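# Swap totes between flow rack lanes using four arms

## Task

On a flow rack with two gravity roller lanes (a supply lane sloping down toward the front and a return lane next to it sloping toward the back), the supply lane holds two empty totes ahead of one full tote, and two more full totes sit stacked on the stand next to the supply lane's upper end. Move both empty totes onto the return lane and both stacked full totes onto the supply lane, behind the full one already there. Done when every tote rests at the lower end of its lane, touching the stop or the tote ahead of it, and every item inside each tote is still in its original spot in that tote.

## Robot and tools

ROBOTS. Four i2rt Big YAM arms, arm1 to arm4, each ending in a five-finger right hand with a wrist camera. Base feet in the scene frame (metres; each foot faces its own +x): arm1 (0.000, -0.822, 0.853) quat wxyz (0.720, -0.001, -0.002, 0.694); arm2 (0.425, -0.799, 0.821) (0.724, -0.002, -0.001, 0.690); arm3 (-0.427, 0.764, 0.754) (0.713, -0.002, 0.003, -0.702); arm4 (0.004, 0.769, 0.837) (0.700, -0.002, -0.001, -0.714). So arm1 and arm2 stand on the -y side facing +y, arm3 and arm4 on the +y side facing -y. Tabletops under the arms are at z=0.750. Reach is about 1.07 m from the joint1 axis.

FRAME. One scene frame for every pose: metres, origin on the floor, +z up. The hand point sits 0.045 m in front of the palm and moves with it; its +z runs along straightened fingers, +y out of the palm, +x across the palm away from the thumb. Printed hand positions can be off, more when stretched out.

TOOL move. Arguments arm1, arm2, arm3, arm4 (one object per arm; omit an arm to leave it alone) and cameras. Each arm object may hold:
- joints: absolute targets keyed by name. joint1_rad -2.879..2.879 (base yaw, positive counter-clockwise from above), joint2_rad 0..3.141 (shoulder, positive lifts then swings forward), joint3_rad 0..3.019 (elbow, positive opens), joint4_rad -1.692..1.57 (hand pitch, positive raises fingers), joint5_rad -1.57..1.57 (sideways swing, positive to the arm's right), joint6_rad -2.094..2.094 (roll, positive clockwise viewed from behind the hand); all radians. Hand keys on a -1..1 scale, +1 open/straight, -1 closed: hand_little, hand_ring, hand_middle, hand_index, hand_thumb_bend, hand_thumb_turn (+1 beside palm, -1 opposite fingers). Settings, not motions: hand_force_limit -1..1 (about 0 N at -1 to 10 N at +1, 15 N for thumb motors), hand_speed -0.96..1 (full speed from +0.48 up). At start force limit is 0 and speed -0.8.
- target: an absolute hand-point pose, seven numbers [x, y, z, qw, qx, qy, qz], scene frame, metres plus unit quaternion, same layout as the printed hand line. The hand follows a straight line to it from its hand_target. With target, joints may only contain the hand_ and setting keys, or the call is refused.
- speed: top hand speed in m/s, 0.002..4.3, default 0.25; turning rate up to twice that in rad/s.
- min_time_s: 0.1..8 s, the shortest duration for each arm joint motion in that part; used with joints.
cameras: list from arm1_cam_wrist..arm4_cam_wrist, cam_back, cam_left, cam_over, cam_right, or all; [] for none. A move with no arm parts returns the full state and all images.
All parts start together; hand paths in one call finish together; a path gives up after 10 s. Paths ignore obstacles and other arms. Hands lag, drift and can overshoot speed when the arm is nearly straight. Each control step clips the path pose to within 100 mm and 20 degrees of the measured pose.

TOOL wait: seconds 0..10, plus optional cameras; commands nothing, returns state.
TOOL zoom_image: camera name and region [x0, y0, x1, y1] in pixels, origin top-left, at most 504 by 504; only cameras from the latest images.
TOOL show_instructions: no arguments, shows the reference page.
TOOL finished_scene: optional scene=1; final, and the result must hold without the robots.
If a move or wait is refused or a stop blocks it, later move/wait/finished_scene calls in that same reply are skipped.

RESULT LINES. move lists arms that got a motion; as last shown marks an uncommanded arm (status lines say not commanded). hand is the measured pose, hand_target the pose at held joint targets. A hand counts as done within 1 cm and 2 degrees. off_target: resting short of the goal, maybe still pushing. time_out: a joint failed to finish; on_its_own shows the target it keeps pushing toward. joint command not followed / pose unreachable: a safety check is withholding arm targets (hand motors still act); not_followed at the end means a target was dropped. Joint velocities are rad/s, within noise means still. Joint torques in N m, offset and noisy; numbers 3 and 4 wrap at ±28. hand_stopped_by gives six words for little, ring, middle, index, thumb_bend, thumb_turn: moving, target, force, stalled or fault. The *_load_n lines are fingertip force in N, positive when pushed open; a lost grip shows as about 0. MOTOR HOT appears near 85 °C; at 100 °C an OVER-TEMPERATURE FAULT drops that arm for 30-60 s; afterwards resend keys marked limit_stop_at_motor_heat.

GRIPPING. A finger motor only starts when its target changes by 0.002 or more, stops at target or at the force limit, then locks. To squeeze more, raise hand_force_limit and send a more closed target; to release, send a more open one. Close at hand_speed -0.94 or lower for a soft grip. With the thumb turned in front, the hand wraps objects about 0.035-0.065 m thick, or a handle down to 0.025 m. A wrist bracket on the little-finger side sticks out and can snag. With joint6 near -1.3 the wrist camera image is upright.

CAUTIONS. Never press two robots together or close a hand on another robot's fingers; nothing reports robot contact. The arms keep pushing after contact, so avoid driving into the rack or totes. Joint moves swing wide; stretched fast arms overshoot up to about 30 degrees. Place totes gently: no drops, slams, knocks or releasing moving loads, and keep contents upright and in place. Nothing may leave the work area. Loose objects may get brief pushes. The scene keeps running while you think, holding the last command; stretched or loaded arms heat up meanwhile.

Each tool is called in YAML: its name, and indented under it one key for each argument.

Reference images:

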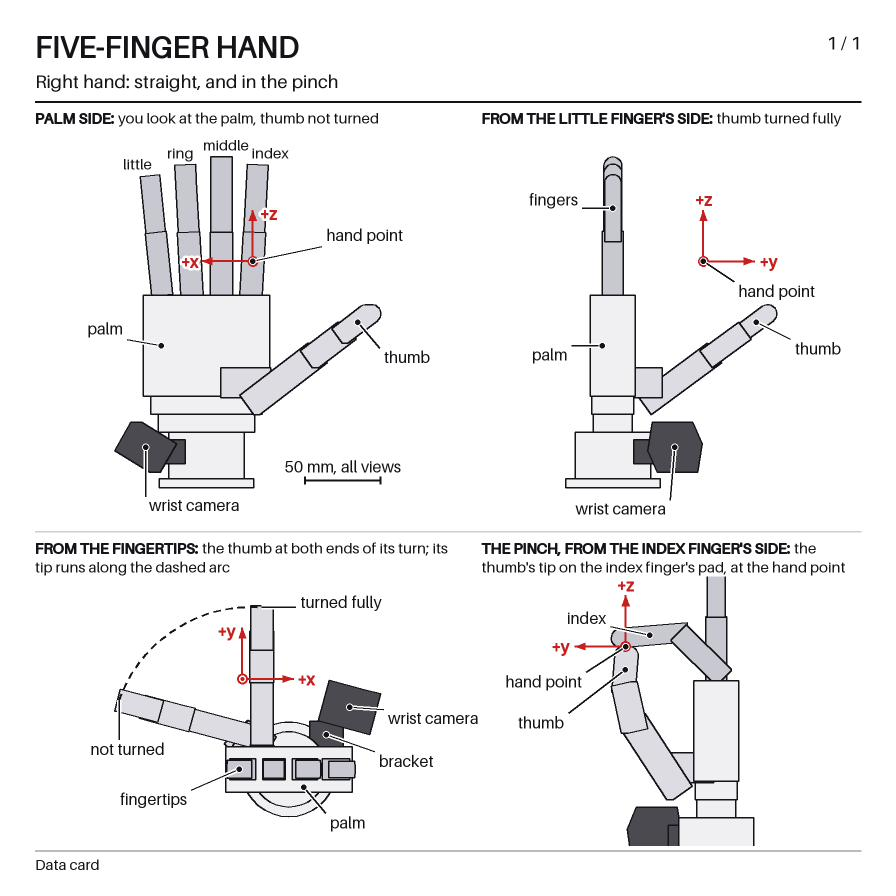

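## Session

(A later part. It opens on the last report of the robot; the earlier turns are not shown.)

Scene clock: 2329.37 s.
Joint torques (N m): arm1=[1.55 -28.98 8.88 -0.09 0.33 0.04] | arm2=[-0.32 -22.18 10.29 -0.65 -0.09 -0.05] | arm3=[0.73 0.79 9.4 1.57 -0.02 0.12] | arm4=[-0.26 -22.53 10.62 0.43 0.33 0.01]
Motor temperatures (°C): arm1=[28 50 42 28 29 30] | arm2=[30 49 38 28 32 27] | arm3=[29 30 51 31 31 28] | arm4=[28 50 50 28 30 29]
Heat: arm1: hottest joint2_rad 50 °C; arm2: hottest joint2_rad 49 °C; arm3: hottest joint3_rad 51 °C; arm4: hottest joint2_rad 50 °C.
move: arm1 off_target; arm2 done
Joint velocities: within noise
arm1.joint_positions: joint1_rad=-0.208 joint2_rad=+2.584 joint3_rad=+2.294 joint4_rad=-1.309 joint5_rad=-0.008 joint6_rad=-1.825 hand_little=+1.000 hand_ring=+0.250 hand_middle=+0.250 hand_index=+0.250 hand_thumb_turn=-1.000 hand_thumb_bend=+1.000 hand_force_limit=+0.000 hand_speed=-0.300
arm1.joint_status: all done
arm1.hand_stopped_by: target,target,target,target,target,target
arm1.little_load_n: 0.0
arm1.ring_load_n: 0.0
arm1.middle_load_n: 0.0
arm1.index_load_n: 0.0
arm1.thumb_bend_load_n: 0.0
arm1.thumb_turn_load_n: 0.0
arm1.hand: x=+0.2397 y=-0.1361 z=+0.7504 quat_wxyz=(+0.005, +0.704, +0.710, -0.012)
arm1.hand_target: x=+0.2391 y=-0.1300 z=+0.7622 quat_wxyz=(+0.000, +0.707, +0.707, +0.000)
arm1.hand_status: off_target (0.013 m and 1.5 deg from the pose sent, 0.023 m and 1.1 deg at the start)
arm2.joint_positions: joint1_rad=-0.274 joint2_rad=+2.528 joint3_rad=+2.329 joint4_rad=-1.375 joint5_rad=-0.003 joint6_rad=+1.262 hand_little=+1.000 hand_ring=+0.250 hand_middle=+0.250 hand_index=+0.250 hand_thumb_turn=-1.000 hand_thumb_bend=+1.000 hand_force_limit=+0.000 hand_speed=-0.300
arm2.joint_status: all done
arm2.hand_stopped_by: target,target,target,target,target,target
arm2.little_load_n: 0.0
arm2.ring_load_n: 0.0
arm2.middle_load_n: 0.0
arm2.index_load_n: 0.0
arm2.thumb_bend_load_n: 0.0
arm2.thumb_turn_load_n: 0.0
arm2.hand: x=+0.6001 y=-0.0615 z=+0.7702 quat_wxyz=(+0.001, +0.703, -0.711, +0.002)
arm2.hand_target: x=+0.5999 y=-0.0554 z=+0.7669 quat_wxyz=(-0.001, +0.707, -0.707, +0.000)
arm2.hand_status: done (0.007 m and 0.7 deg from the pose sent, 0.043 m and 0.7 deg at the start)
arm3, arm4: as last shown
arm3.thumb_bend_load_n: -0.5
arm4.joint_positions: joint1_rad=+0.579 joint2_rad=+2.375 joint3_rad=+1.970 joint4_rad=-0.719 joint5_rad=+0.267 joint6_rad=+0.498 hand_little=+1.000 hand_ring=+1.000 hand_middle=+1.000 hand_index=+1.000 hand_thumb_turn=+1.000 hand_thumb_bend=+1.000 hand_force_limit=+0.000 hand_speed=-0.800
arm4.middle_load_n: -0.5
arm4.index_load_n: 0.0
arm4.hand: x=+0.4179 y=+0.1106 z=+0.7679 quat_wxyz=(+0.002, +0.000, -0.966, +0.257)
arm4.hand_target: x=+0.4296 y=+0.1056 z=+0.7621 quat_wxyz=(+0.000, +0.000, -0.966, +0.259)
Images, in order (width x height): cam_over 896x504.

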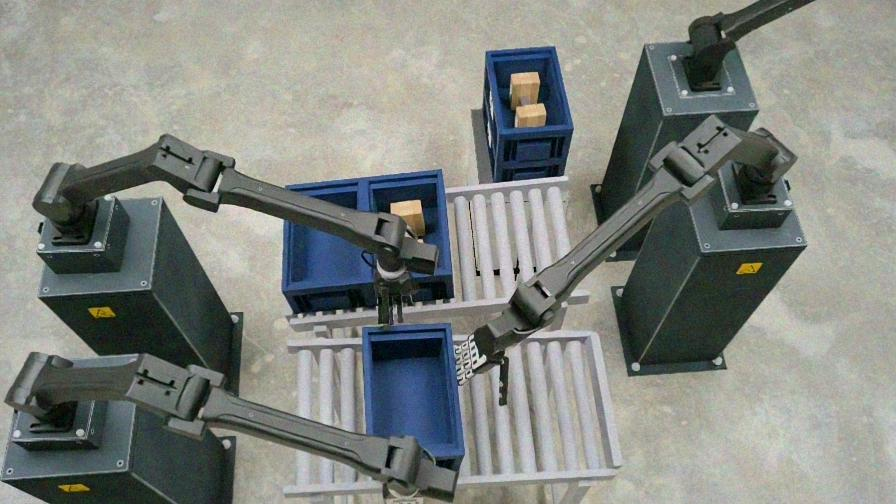

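move:
  arm1: {"target":[0.239,-0.130,0.90,0,0.7071,0.7071,0],"speed":0.15}
  arm2: {"target":[0.62,-0.075,0.90,0,0.7071,-0.7071,0],"speed":0.15}
  arm4: {"target":[0.44,0.28,0.753,0,0,-0.966,0.259],"speed":0.05}
  cameras: ["cam_over"]

zoom_image:
  camera: "cam_over"
  region: [320, 260, 640, 504]

Scene clock: 2341.90 s.
Joint torques (N m): arm1=[1.44 -28.63 12.56 -0.79 0.33 0.04] | arm2=[-1.14 -24.94 10.47 -0.72 -0.07 -0.05] | arm3=[0.38 0.67 9.65 1.69 -0.03 0.18] | arm4=[-0.15 -20.66 5.64 1.62 0.42 0.04]
Motor temperatures (°C): arm1=[28 51 42 28 29 30] | arm2=[30 48 40 28 32 27] | arm3=[29 30 51 31 31 28] | arm4=[28 49 50 28 30 29]
Heat: arm1: hottest joint2_rad 51 °C; arm2: hottest joint2_rad 48 °C; arm3: hottest joint3_rad 51 °C; arm4: hottest joint3_rad 50 °C.
move: arm1 off_target; arm2 off_target; arm4 done
Joint velocities: within noise
arm1.joint_positions: joint1_rad=-0.208 joint2_rad=+2.492 joint3_rad=+2.450 joint4_rad=-1.574 joint5_rad=-0.008 joint6_rad=-1.825 hand_little=+1.000 hand_ring=+0.250 hand_middle=+0.250 hand_index=+0.250 hand_thumb_turn=-1.000 hand_thumb_bend=+1.000 hand_force_limit=+0.000 hand_speed=-0.300
arm1.joint_status: not commanded
arm1.hand_stopped_by: target,target,target,target,target,target
arm1.little_load_n: 0.0
arm1.ring_load_n: 0.0
arm1.middle_load_n: 0.0
arm1.index_load_n: 0.0
arm1.thumb_bend_load_n: 0.0
arm1.thumb_turn_load_n: 0.0
arm1.hand: x=+0.2382 y=-0.1398 z=+0.8759 quat_wxyz=(+0.009, +0.704, +0.710, -0.019)
arm1.hand_target: x=+0.2389 y=-0.1307 z=+0.9001 quat_wxyz=(+0.000, +0.707, +0.707, +0.000)
arm1.hand_status: off_target (0.026 m and 2.5 deg from the pose sent, 0.150 m and 1.6 deg at the start)
arm2.joint_positions: joint1_rad=-0.295 joint2_rad=+2.459 joint3_rad=+2.479 joint4_rad=-1.631 joint5_rad=-0.003 joint6_rad=+1.227 hand_little=+1.000 hand_ring=+0.250 hand_middle=+0.250 hand_index=+0.250 hand_thumb_turn=-1.000 hand_thumb_bend=+1.000 hand_force_limit=+0.000 hand_speed=-0.300
arm2.joint_status: not commanded
arm2.hand_stopped_by: target,target,target,target,target,target
arm2.little_load_n: 0.0
arm2.ring_load_n: 0.0
arm2.middle_load_n: 0.0
arm2.index_load_n: 0.0
arm2.thumb_bend_load_n: 0.0
arm2.thumb_turn_load_n: 0.0
arm2.hand: x=+0.6096 y=-0.0811 z=+0.8767 quat_wxyz=(+0.017, +0.708, -0.706, +0.010)
arm2.hand_target: x=+0.6196 y=-0.0757 z=+0.9001 quat_wxyz=(-0.001, +0.707, -0.707, +0.000)
arm2.hand_status: off_target (0.026 m and 2.3 deg from the pose sent, 0.132 m and 0.7 deg at the start)
arm3.joint_positions: joint1_rad=-0.026 joint2_rad=+0.630 joint3_rad=+1.389 joint4_rad=-1.340 joint5_rad=-0.157 joint6_rad=+1.589 hand_little=+1.000 hand_ring=+1.000 hand_middle=+1.000 hand_index=+1.000 hand_thumb_turn=+1.000 hand_thumb_bend=+1.000 hand_force_limit=+0.000 hand_speed=-0.800
arm3.joint_status: not commanded
arm3.hand_stopped_by: target,target,target,target,target,target
arm3.little_load_n: 0.0
arm3.ring_load_n: 0.0
arm3.middle_load_n: 0.0
arm3.index_load_n: 0.0
arm3.thumb_bend_load_n: 0.0
arm3.thumb_turn_load_n: 0.0
arm3.hand: x=-0.3370 y=+0.4980 z=+1.3101 quat_wxyz=(-0.382, -0.602, -0.639, +0.287)
arm3.hand_target: x=-0.3372 y=+0.5000 z=+1.3192 quat_wxyz=(-0.389, -0.602, -0.634, +0.291)
arm3.hand_status: not commanded
arm4.joint_positions: joint1_rad=+0.751 joint2_rad=+2.116 joint3_rad=+1.446 joint4_rad=-0.512 joint5_rad=+0.337 joint6_rad=+0.662 hand_little=+1.000 hand_ring=+1.000 hand_middle=+1.000 hand_index=+1.000 hand_thumb_turn=+1.000 hand_thumb_bend=+1.000 hand_force_limit=+0.000 hand_speed=-0.800
arm4.joint_status: not commanded
arm4.hand_stopped_by: target,target,target,target,target,target
arm4.little_load_n: 0.0
arm4.ring_load_n: 0.0
arm4.middle_load_n: -1.0
arm4.index_load_n: 0.0
arm4.thumb_bend_load_n: 0.0
arm4.thumb_turn_load_n: 0.0
arm4.hand: x=+0.4356 y=+0.2767 z=+0.7532 quat_wxyz=(+0.005, +0.001, -0.967, +0.254)
arm4.hand_target: x=+0.4400 y=+0.2801 z=+0.7530 quat_wxyz=(+0.000, +0.000, -0.966, +0.259)
arm4.hand_status: done (0.006 m and 0.8 deg from the pose sent, 0.171 m and 0.3 deg at the start)
Images, in order (width x height): cam_over 896x504.

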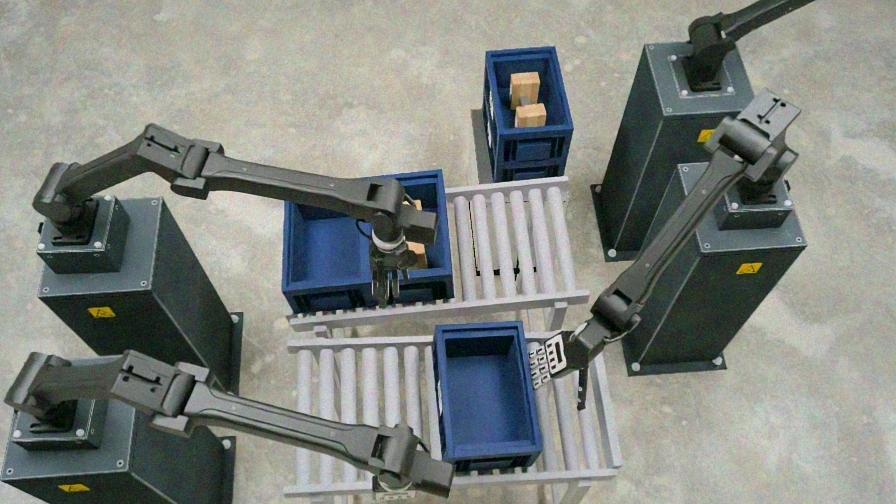

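Scaled by 1.575.

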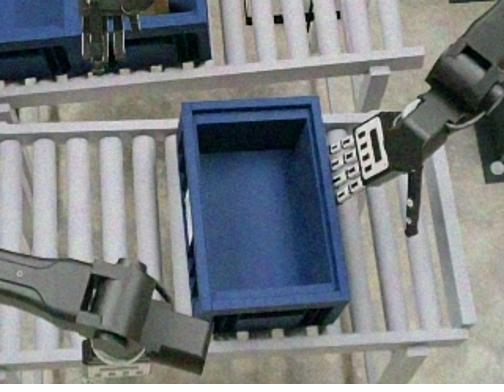

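move:
  arm1: {"target":[0.15,-0.20,0.93,0,0.7071,0.7071,0],"speed":0.15}
  arm4: {"target":[0.435,0.50,0.747,0,0,-0.966,0.259],"speed":0.05}
  cameras: ["cam_over","cam_back"]

zoom_image:
  camera: "cam_over"
  region: [380, 260, 700, 504]

Scene clock: 2358.07 s.
Joint torques (N m): arm1=[1.85 -25 8.85 -0.08 0.34 0.03] | arm2=[-1.26 -24.82 10.47 -0.73 -0.08 -0.05] | arm3=[0.26 1.2 9.28 1.8 -0.01 0.22] | arm4=[0.15 -15.09 4.3 0.95 0.48 -0.01]
Motor temperatures (°C): arm1=[28 49 44 28 29 30] | arm2=[30 51 41 28 32 27] | arm3=[29 30 51 31 31 28] | arm4=[28 50 49 28 30 29]
Heat: arm1: hottest joint2_rad 49 °C; arm2: hottest joint2_rad 51 °C; arm3: hottest joint3_rad 51 °C; arm4: hottest joint2_rad 50 °C.
move: arm1 off_target; arm4 done
Joint velocities: within noise
arm1.joint_positions: joint1_rad=-0.109 joint2_rad=+2.156 joint3_rad=+1.963 joint4_rad=-1.402 joint5_rad=-0.008 joint6_rad=-1.720 hand_little=+1.000 hand_ring=+0.250 hand_middle=+0.250 hand_index=+0.250 hand_thumb_turn=-1.000 hand_thumb_bend=+1.000 hand_force_limit=+0.000 hand_speed=-0.300
arm1.joint_status: not commanded
arm1.hand_stopped_by: target,target,target,target,target,target
arm1.little_load_n: 0.0
arm1.ring_load_n: 0.0
arm1.middle_load_n: 0.0
arm1.index_load_n: 0.0
arm1.thumb_bend_load_n: 0.0
arm1.thumb_turn_load_n: 0.0
arm1.hand: x=+0.1547 y=-0.2031 z=+0.9211 quat_wxyz=(+0.005, +0.706, +0.708, -0.010)
arm1.hand_target: x=+0.1501 y=-0.2000 z=+0.9301 quat_wxyz=(+0.000, +0.707, +0.707, +0.000)
arm1.hand_status: off_target (0.011 m and 1.3 deg from the pose sent, 0.120 m and 2.5 deg at the start)
arm2, arm3: as last shown
arm2.thumb_bend_load_n: -0.5
arm4.joint_positions: joint1_rad=+1.071 joint2_rad=+1.867 joint3_rad=+0.994 joint4_rad=-0.425 joint5_rad=+0.445 joint6_rad=+0.989 hand_little=+1.000 hand_ring=+1.000 hand_middle=+1.000 hand_index=+1.000 hand_thumb_turn=+1.000 hand_thumb_bend=+1.000 hand_force_limit=+0.000 hand_speed=-0.800
arm4.joint_status: not commanded
arm4.hand_stopped_by: target,target,target,target,target,target
arm4.little_load_n: 0.0
arm4.ring_load_n: 0.0
arm4.middle_load_n: 0.0
arm4.index_load_n: 0.0
arm4.thumb_bend_load_n: 0.0
arm4.thumb_turn_load_n: 0.0
arm4.hand: x=+0.4355 y=+0.4948 z=+0.7480 quat_wxyz=(+0.002, +0.000, -0.966, +0.258)
arm4.hand_target: x=+0.4349 y=+0.4999 z=+0.7470 quat_wxyz=(+0.000, +0.000, -0.966, +0.259)
arm4.hand_status: done (0.005 m and 0.3 deg from the pose sent, 0.223 m and 0.8 deg at the start)
pictures: cam_back, cam_over
Images, in order (width x height): cam_back 896x504, cam_over 896x504.

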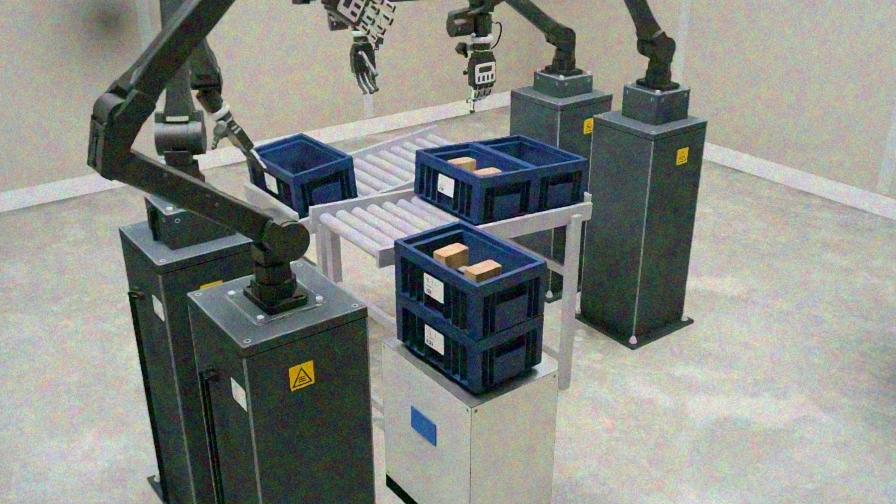

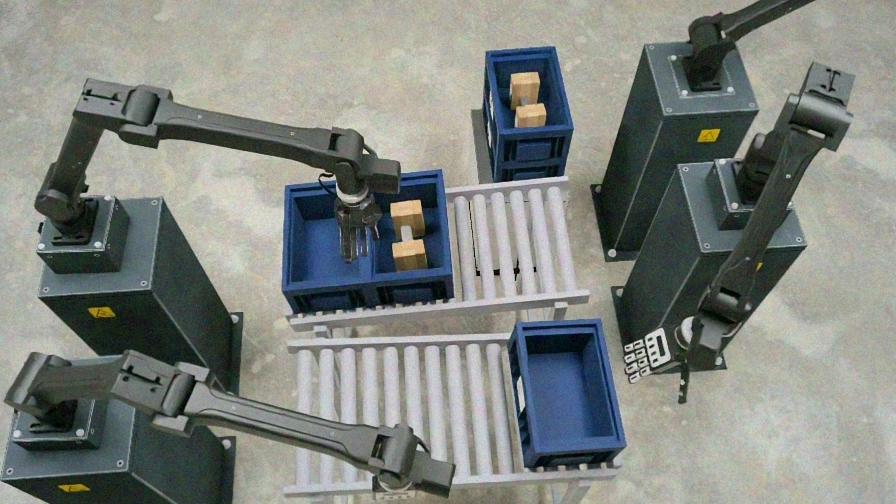

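Scaled by 1.575.

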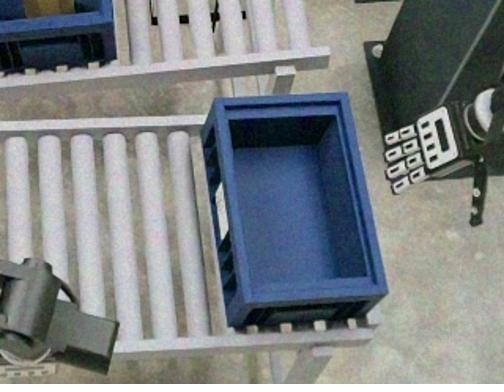

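move:
  arm1: {"target":[-0.21,-0.285,0.93,0,0.7071,0.7071,0],"speed":0.2}
  arm2: {"target":[0.25,-0.232,0.93,0,0.7071,-0.7071,0],"speed":0.2}
  arm3: {"target":[-0.20,0.22,1.10,0,0,-0.985,0.174],"speed":0.2}
  arm4: {"target":[0.43,0.47,0.90,0,0,-0.966,0.259],"speed":0.15}
  cameras: ["cam_over","cam_back"]

zoom_image:
  camera: "cam_over"
  region: [270, 140, 490, 320]

Scene clock: 2427.63 s.
Joint torques (N m): arm1=[1.44 -20.25 12.19 -0.75 0.34 0.02] | arm2=[-0.26 -17.26 6.63 0.44 -0.05 0.14] | arm3=[0.38 -17.9 13.23 0.46 0.34 -0.1] | arm4=[-1.38 -14.15 9.74 0.09 0.27 -0.11]
Motor temperatures (°C): arm1=[28 45 42 28 29 30] | arm2=[30 53 42 28 31 27] | arm3=[29 30 52 31 31 28] | arm4=[28 47 45 28 30 29]
Heat: arm1: hottest joint2_rad 45 °C; arm2: hottest joint2_rad 53 °C; arm3: hottest joint3_rad 52 °C; arm4: hottest joint2_rad 47 °C.
move: arm1 done; arm2 done; arm3 off_target; arm4 off_target
Joint velocities: within noise
arm1.joint_positions: joint1_rad=+0.480 joint2_rad=+2.029 joint3_rad=+1.777 joint4_rad=-1.326 joint5_rad=-0.008 joint6_rad=-1.139 hand_little=+1.000 hand_ring=+0.250 hand_middle=+0.250 hand_index=+0.250 hand_thumb_turn=-1.000 hand_thumb_bend=+1.000 hand_force_limit=+0.000 hand_speed=-0.300
arm1.joint_status: not commanded
arm1.hand_stopped_by: target,target,target,target,target,target
arm1.little_load_n: 0.0
arm1.ring_load_n: 0.0
arm1.middle_load_n: 0.0
arm1.index_load_n: 0.0
arm1.thumb_bend_load_n: 0.0
arm1.thumb_turn_load_n: 0.0
arm1.hand: x=-0.2051 y=-0.2933 z=+0.9287 quat_wxyz=(+0.003, +0.704, +0.711, -0.003)
arm1.hand_target: x=-0.2099 y=-0.2852 z=+0.9300 quat_wxyz=(+0.000, +0.707, +0.707, +0.000)
arm1.hand_status: done (0.010 m and 0.8 deg from the pose sent, 0.374 m and 1.3 deg at the start)
arm2.joint_positions: joint1_rad=+0.253 joint2_rad=+1.826 joint3_rad=+1.553 joint4_rad=-1.311 joint5_rad=-0.003 joint6_rad=+1.771 hand_little=+1.000 hand_ring=+0.250 hand_middle=+0.250 hand_index=+0.250 hand_thumb_turn=-1.000 hand_thumb_bend=+1.000 hand_force_limit=+0.000 hand_speed=-0.300
arm2.joint_status: not commanded
arm2.hand_stopped_by: target,target,target,target,target,target
arm2.little_load_n: 0.0
arm2.ring_load_n: 0.0
arm2.middle_load_n: 0.0
arm2.index_load_n: 0.0
arm2.thumb_bend_load_n: 0.0
arm2.thumb_turn_load_n: 0.0
arm2.hand: x=+0.2522 y=-0.2329 z=+0.9270 quat_wxyz=(+0.004, +0.709, -0.705, +0.007)
arm2.hand_target: x=+0.2501 y=-0.2320 z=+0.9299 quat_wxyz=(+0.000, +0.707, -0.707, +0.000)
arm2.hand_status: done (0.004 m and 1.0 deg from the pose sent, 0.394 m and 2.3 deg at the start)
arm3.joint_positions: joint1_rad=+0.326 joint2_rad=+1.825 joint3_rad=+2.177 joint4_rad=-1.612 joint5_rad=+0.107 joint6_rad=+0.341 hand_little=+1.000 hand_ring=+1.000 hand_middle=+1.000 hand_index=+1.000 hand_thumb_turn=+1.000 hand_thumb_bend=+1.000 hand_force_limit=+0.000 hand_speed=-0.800
arm3.joint_status: not commanded
arm3.hand_stopped_by: target,target,target,target,target,target
arm3.little_load_n: 0.0
arm3.ring_load_n: 0.0
arm3.middle_load_n: 0.0
arm3.index_load_n: 0.0
arm3.thumb_bend_load_n: 0.0
arm3.thumb_turn_load_n: 0.0
arm3.hand: x=-0.2039 y=+0.2263 z=+1.0896 quat_wxyz=(+0.002, -0.007, -0.987, +0.163)
arm3.hand_target: x=-0.2001 y=+0.2204 z=+1.0998 quat_wxyz=(+0.000, +0.000, -0.985, +0.175)
arm3.hand_status: off_target (0.013 m and 1.5 deg from the pose sent, 0.374 m and 94.4 deg at the start)
arm4.joint_positions: joint1_rad=+1.030 joint2_rad=+1.620 joint3_rad=+1.102 joint4_rad=-0.784 joint5_rad=+0.432 joint6_rad=+0.939 hand_little=+1.000 hand_ring=+1.000 hand_middle=+1.000 hand_index=+1.000 hand_thumb_turn=+1.000 hand_thumb_bend=+1.000 hand_force_limit=+0.000 hand_speed=-0.800
arm4.joint_status: not commanded
arm4.hand_stopped_by: target,target,target,target,target,target
arm4.little_load_n: 0.0
arm4.ring_load_n: 0.0
arm4.middle_load_n: 0.0
arm4.index_load_n: 0.0
arm4.thumb_bend_load_n: 0.0
arm4.thumb_turn_load_n: 0.0
arm4.hand: x=+0.4193 y=+0.4833 z=+0.8829 quat_wxyz=(+0.012, +0.005, -0.968, +0.252)
arm4.hand_target: x=+0.4294 y=+0.4704 z=+0.9001 quat_wxyz=(+0.000, +0.000, -0.966, +0.259)
arm4.hand_status: off_target (0.024 m and 1.7 deg from the pose sent, 0.154 m and 0.3 deg at the start)
pictures: cam_back, cam_over
Images, in order (width x height): cam_back 896x504, cam_over 896x504.

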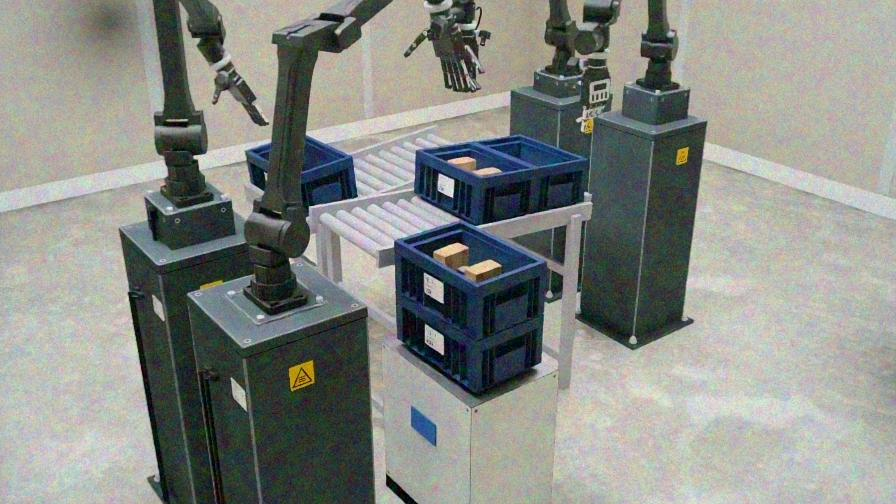

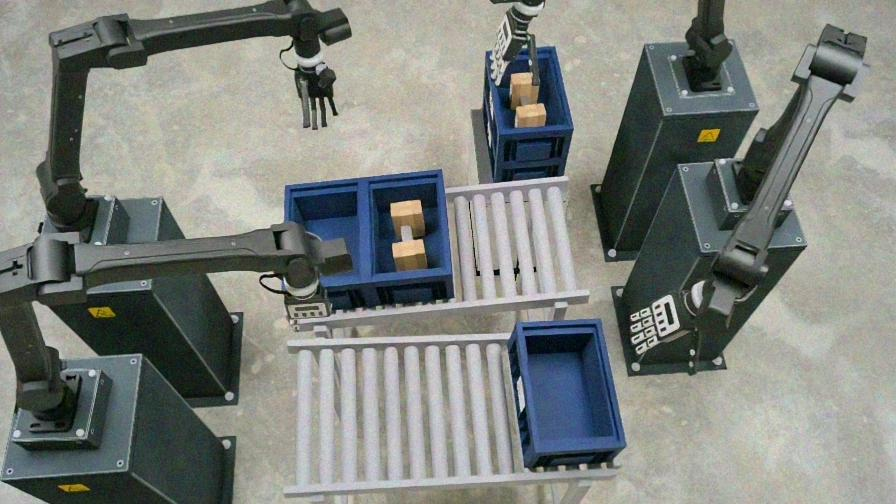

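Scaled by 2.291.

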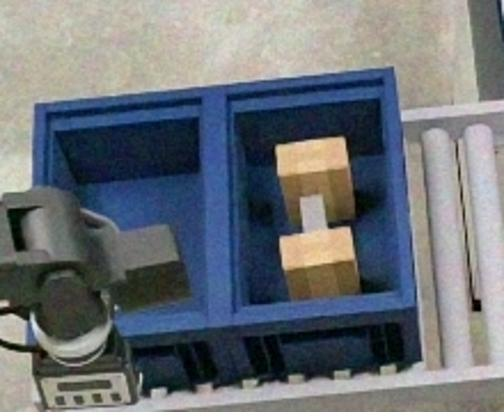

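move:
  arm3: {"target":[-0.04,0.085,0.87,0,0,-0.985,0.174],"speed":0.15}
  cameras: ["cam_over","cam_left","arm3_cam_wrist"]

zoom_image:
  camera: "cam_over"
  region: [270, 140, 490, 320]

Scene clock: 2452.33 s.
Joint torques (N m): arm1=[1.44 -20.25 12.23 -0.75 0.34 0.04] | arm2=[-0.26 -17.26 6.64 0.49 -0.06 0.13] | arm3=[0.79 -24.82 14.08 0.5 0.36 0.15] | arm4=[-1.61 -13.86 9.74 0.21 0.26 -0.16]
Motor temperatures (°C): arm1=[28 45 44 28 29 30] | arm2=[30 49 40 28 31 27] | arm3=[29 32 51 30 31 28] | arm4=[28 46 48 28 30 29]
Heat: arm1: hottest joint2_rad 45 °C; arm2: hottest joint2_rad 49 °C; arm3: hottest joint3_rad 51 °C; arm4: hottest joint3_rad 48 °C.
move: arm3 done
Joint velocities: within noise
arm1, arm2, arm4: as last shown
arm1.hand_target: x=-0.2098 y=-0.2852 z=+0.9300 quat_wxyz=(+0.000, +0.707, +0.707, +0.000)
arm2.index_load_n: 0.5
arm2.thumb_bend_load_n: -0.5
arm3.joint_positions: joint1_rad=+0.467 joint2_rad=+2.428 joint3_rad=+2.604 joint4_rad=-1.442 joint5_rad=+0.152 joint6_rad=+0.453 hand_little=+1.000 hand_ring=+1.000 hand_middle=+1.000 hand_index=+1.000 hand_thumb_turn=+1.000 hand_thumb_bend=+1.000 hand_force_limit=+0.000 hand_speed=-0.800
arm3.joint_status: not commanded
arm3.hand_stopped_by: target,target,target,target,target,target
arm3.little_load_n: 0.0
arm3.ring_load_n: 0.0
arm3.middle_load_n: 0.0
arm3.index_load_n: 0.0
arm3.thumb_bend_load_n: 0.0
arm3.thumb_turn_load_n: 0.0
arm3.hand: x=-0.0468 y=+0.0912 z=+0.8705 quat_wxyz=(+0.002, +0.004, -0.986, +0.169)
arm3.hand_target: x=-0.0402 y=+0.0856 z=+0.8698 quat_wxyz=(-0.001, +0.000, -0.985, +0.175)
arm3.hand_status: done (0.009 m and 0.8 deg from the pose sent, 0.308 m and 1.5 deg at the start)
pictures: arm3_cam_wrist, cam_left, cam_over
Images, in order (width x height): arm3_cam_wrist 896x504, cam_left 896x504, cam_over 896x504.

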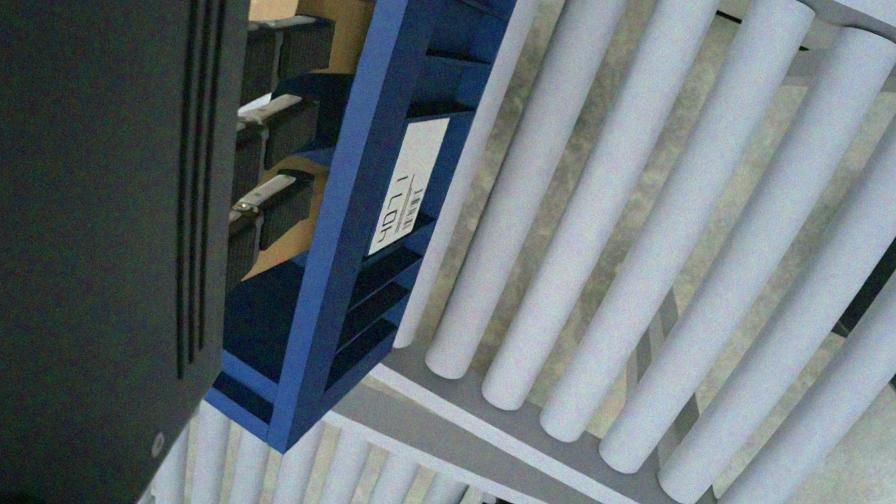

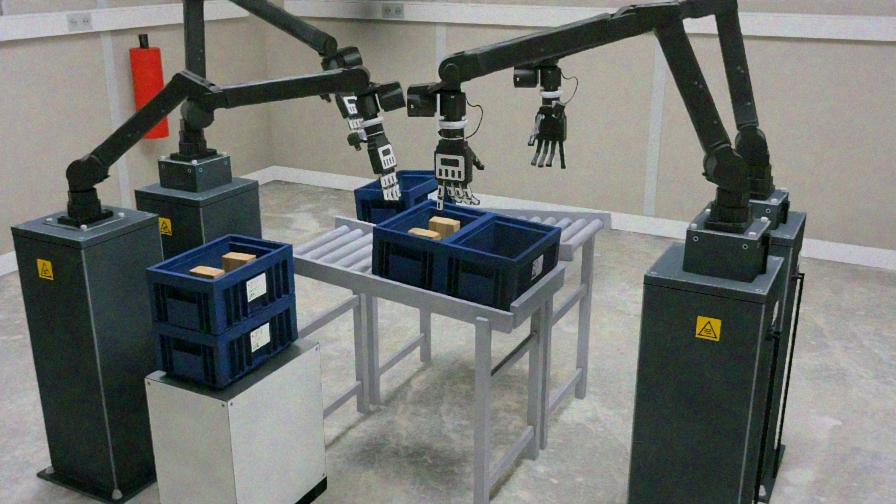

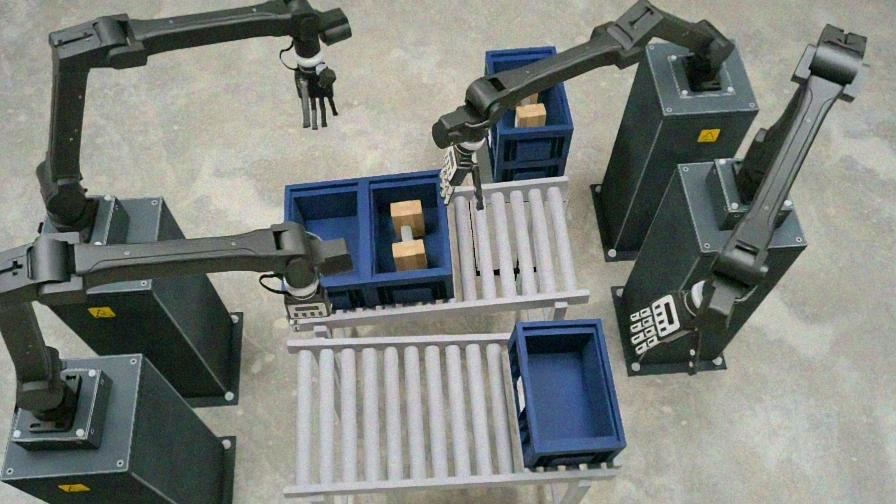

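Scaled by 2.291.

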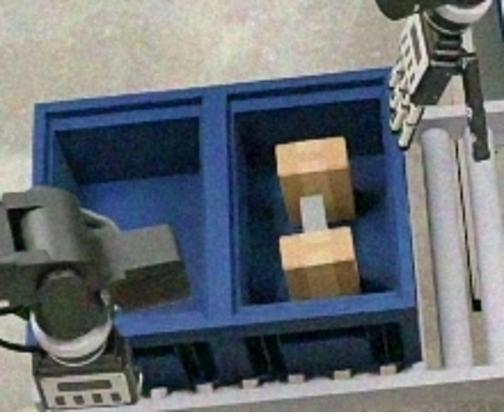

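move:
  arm3: {"target":[-0.035,0.078,0.812,0,0,-0.985,0.174],"speed":0.08}
  cameras: ["cam_over","arm3_cam_wrist"]

zoom_image:
  camera: "cam_over"
  region: [370, 140, 510, 260]

zoom_image:
  camera: "arm3_cam_wrist"
  region: [150, 0, 550, 400]

Scene clock: 2463.77 s.
Joint torques (N m): arm1=[1.38 -20.13 12.22 -0.75 0.34 0.04] | arm2=[-0.21 -17.32 6.67 0.47 -0.04 0.13] | arm3=[0.91 -25.05 8.95 1.16 0.34 0.11] | arm4=[-1.49 -14.15 9.7 0.16 0.29 -0.12]
Motor temperatures (°C): arm1=[28 44 45 28 29 30] | arm2=[30 48 39 28 31 27] | arm3=[29 34 53 30 31 28] | arm4=[28 46 50 28 30 29]
Heat: arm1: hottest joint3_rad 45 °C; arm2: hottest joint2_rad 48 °C; arm3: hottest joint3_rad 53 °C; arm4: hottest joint3_rad 50 °C.
move: arm3 off_target
Joint velocities: within noise
arm1, arm2, arm4: as last shown
arm2.index_load_n: 0.0
arm3.joint_positions: joint1_rad=+0.467 joint2_rad=+2.442 joint3_rad=+2.540 joint4_rad=-1.326 joint5_rad=+0.152 joint6_rad=+0.454 hand_little=+1.000 hand_ring=+1.000 hand_middle=+1.000 hand_index=+1.000 hand_thumb_turn=+1.000 hand_thumb_bend=+1.000 hand_force_limit=+0.000 hand_speed=-0.800
arm3.joint_status: not commanded
arm3.hand_stopped_by: target,target,target,target,target,target
arm3.little_load_n: 0.0
arm3.ring_load_n: 0.0
arm3.middle_load_n: 0.0
arm3.index_load_n: 0.0
arm3.thumb_bend_load_n: 0.0
arm3.thumb_turn_load_n: 0.0
arm3.hand: x=-0.0391 y=+0.0760 z=+0.8377 quat_wxyz=(-0.006, +0.002, -0.983, +0.185)
arm3.hand_target: x=-0.0353 y=+0.0787 z=+0.8123 quat_wxyz=(+0.000, +0.000, -0.985, +0.174)
arm3.hand_status: off_target (0.026 m and 1.5 deg from the pose sent, 0.061 m and 0.8 deg at the start)
arm4.middle_load_n: -0.5
arm4.thumb_bend_load_n: -0.5
pictures: arm3_cam_wrist, cam_over
Images, in order (width x height): arm3_cam_wrist 896x504, cam_over 896x504.

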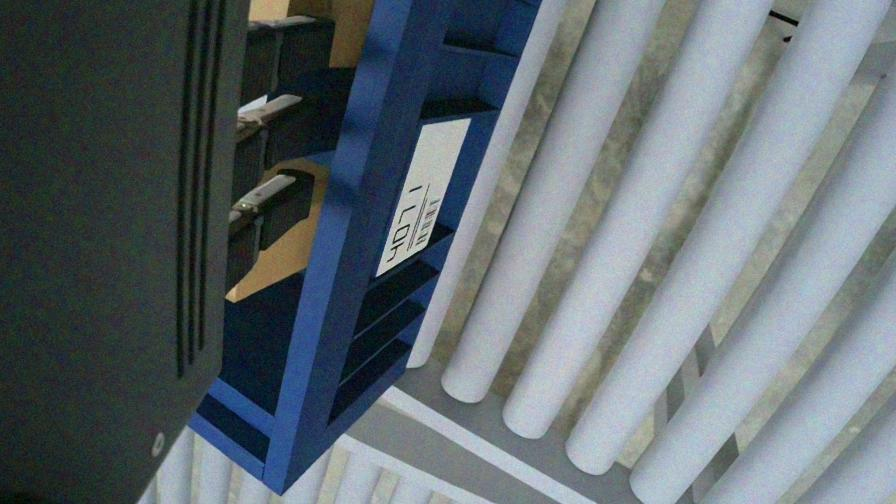

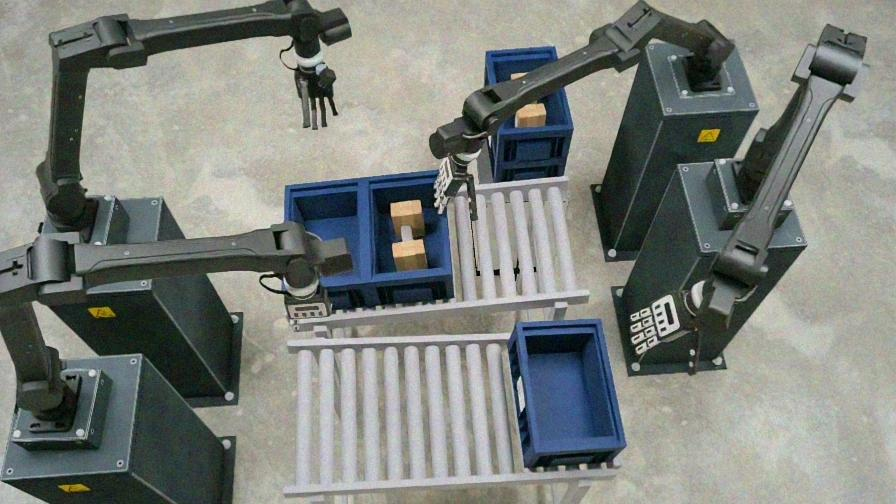

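Scaled by 3.600.

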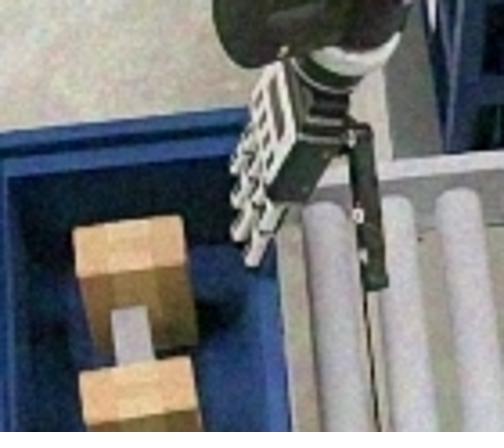

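Scaled by 1.260.

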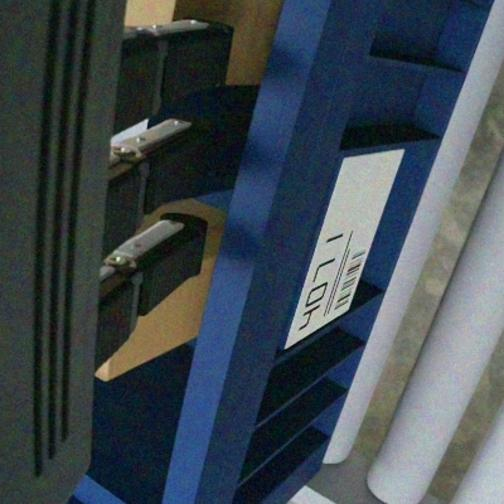

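move:
  arm3: {"target":[-0.035,0.083,0.787,0,0,-0.985,0.174],"speed":0.06}
  cameras: ["cam_over","arm3_cam_wrist"]

zoom_image:
  camera: "cam_over"
  region: [370, 140, 510, 260]

zoom_image:
  camera: "arm3_cam_wrist"
  region: [150, 0, 550, 400]

Scene clock: 2470.93 s.
Joint torques (N m): arm1=[1.44 -20.19 12.19 -0.72 0.33 0.05] | arm2=[-0.15 -17.08 6.57 0.53 -0.05 0.14] | arm3=[1.2 -27.28 7.46 0.75 0.29 0.06] | arm4=[-1.73 -13.86 9.72 0.05 0.25 -0.14]
Motor temperatures (°C): arm1=[28 44 45 28 29 30] | arm2=[30 47 39 28 31 27] | arm3=[29 34 53 30 31 28] | arm4=[28 46 50 28 30 29]
Heat: arm1: hottest joint3_rad 45 °C; arm2: hottest joint2_rad 47 °C; arm3: hottest joint3_rad 53 °C; arm4: hottest joint3_rad 50 °C.
move: arm3 off_target
Joint velocities: within noise
arm1, arm2, arm4: as last shown
arm1.thumb_bend_load_n: -0.5
arm2.thumb_bend_load_n: 0.0
arm3.joint_positions: joint1_rad=+0.467 joint2_rad=+2.442 joint3_rad=+2.448 joint4_rad=-1.231 joint5_rad=+0.157 joint6_rad=+0.463 hand_little=+1.000 hand_ring=+1.000 hand_middle=+1.000 hand_index=+1.000 hand_thumb_turn=+1.000 hand_thumb_bend=+1.000 hand_force_limit=+0.000 hand_speed=-0.800
arm3.joint_status: not commanded
arm3.hand_stopped_by: target,target,target,target,target,target
arm3.little_load_n: 0.0
arm3.ring_load_n: 0.0
arm3.middle_load_n: 0.0
arm3.index_load_n: 0.0
arm3.thumb_bend_load_n: 0.0
arm3.thumb_turn_load_n: 0.0
arm3.hand: x=-0.0384 y=+0.0731 z=+0.8031 quat_wxyz=(-0.006, -0.003, -0.982, +0.187)
arm3.hand_target: x=-0.0352 y=+0.0831 z=+0.7871 quat_wxyz=(+0.000, +0.000, -0.985, +0.174)
arm3.hand_status: off_target (0.019 m and 1.7 deg from the pose sent, 0.051 m and 1.5 deg at the start)
arm4.thumb_bend_load_n: 0.0
pictures: arm3_cam_wrist, cam_over
Images, in order (width x height): arm3_cam_wrist 896x504, cam_over 896x504.

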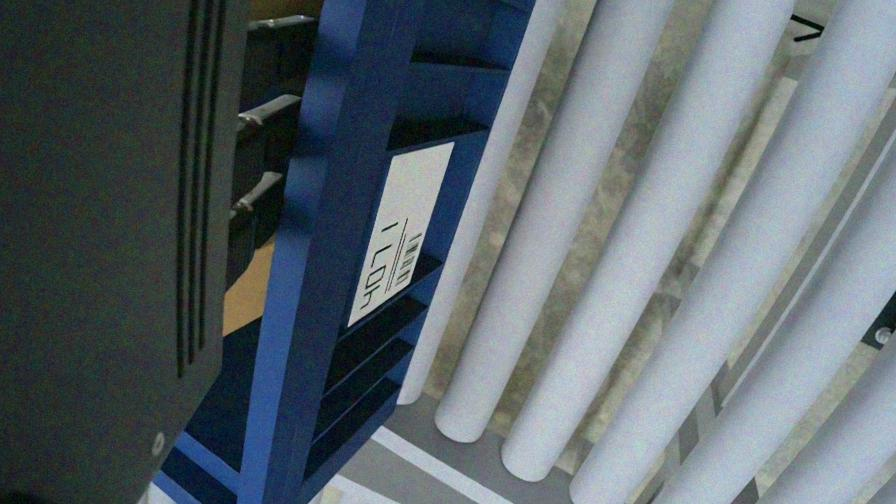

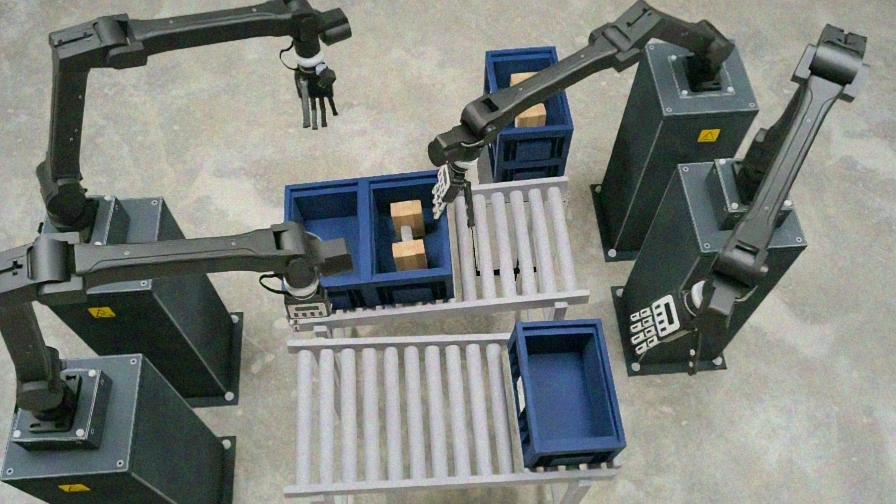

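Scaled by 3.600.

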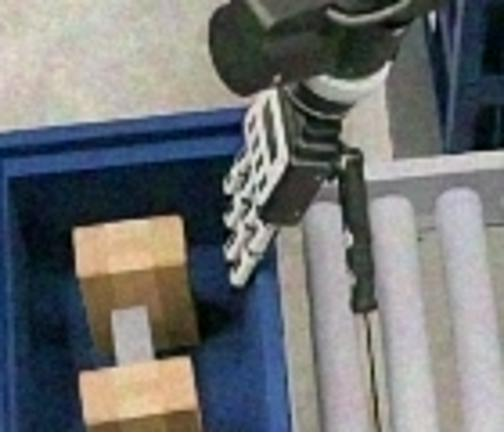

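Scaled by 1.260.

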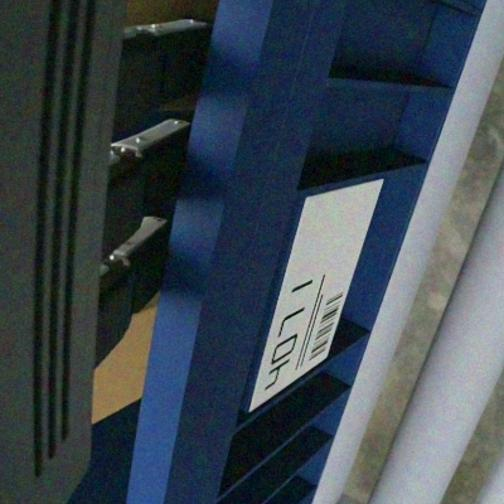

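move:
  arm3: {"target":[-0.035,0.092,0.762,0,0,-0.985,0.174],"speed":0.06}
  cameras: ["cam_over","arm3_cam_wrist"]

zoom_image:
  camera: "cam_over"
  region: [370, 140, 510, 260]

zoom_image:
  camera: "arm3_cam_wrist"
  region: [150, 0, 550, 400]

Scene clock: 2478.27 s.
Joint torques (N m): arm1=[1.38 -20.25 12.22 -0.72 0.34 0.04] | arm2=[-0.15 -17.14 6.65 0.51 -0.05 0.13] | arm3=[1.03 -25.64 7.05 0.55 0.21 -0.01] | arm4=[-1.49 -14.39 9.7 0.14 0.28 -0.17]
Motor temperatures (°C): arm1=[28 44 45 28 29 30] | arm2=[30 46 38 28 31 27] | arm3=[29 36 52 30 31 28] | arm4=[28 46 51 28 30 29]
Heat: arm1: hottest joint3_rad 45 °C; arm2: hottest joint2_rad 46 °C; arm3: hottest joint3_rad 52 °C; arm4: hottest joint3_rad 51 °C.
move: arm3 off_target
Joint velocities: within noise
arm1, arm2, arm4: as last shown
arm1.thumb_bend_load_n: 0.0
arm3.joint_positions: joint1_rad=+0.468 joint2_rad=+2.397 joint3_rad=+2.333 joint4_rad=-1.135 joint5_rad=+0.160 joint6_rad=+0.472 hand_little=+1.000 hand_ring=+1.000 hand_middle=+1.000 hand_index=+1.000 hand_thumb_turn=+1.000 hand_thumb_bend=+1.000 hand_force_limit=+0.000 hand_speed=-0.800
arm3.joint_status: not commanded
arm3.hand_stopped_by: target,target,target,target,target,target
arm3.little_load_n: 0.0
arm3.ring_load_n: 0.0
arm3.middle_load_n: 0.0
arm3.index_load_n: 0.0
arm3.thumb_bend_load_n: 0.0
arm3.thumb_turn_load_n: 0.0
arm3.hand: x=-0.0395 y=+0.0751 z=+0.7925 quat_wxyz=(-0.011, -0.009, -0.980, +0.199)
arm3.hand_target: x=-0.0355 y=+0.0922 z=+0.7629 quat_wxyz=(+0.000, +0.000, -0.985, +0.174)
arm3.hand_status: off_target (0.035 m and 3.3 deg from the pose sent, 0.045 m and 1.7 deg at the start)
arm4.middle_load_n: 0.0
pictures: arm3_cam_wrist, cam_over
Images, in order (width x height): arm3_cam_wrist 896x504, cam_over 896x504.

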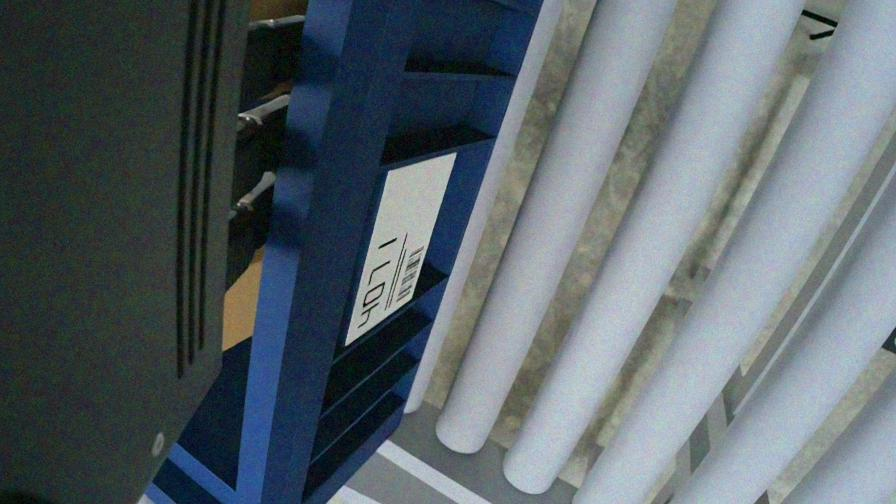

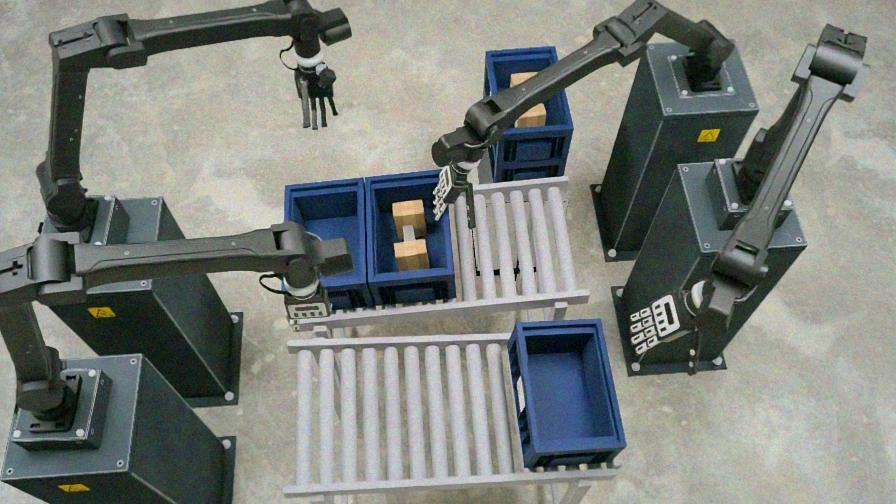

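Scaled by 3.600.

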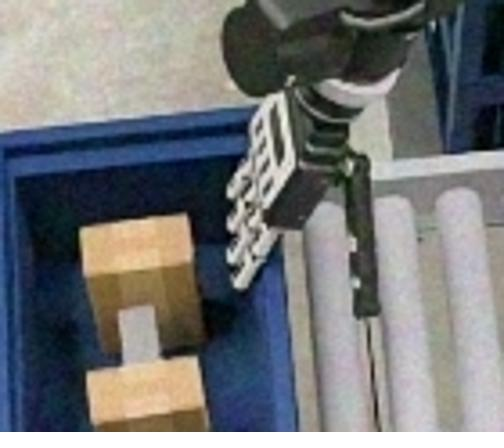

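Scaled by 1.260.

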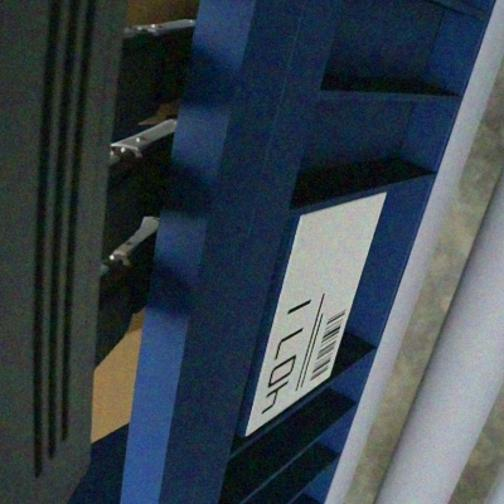

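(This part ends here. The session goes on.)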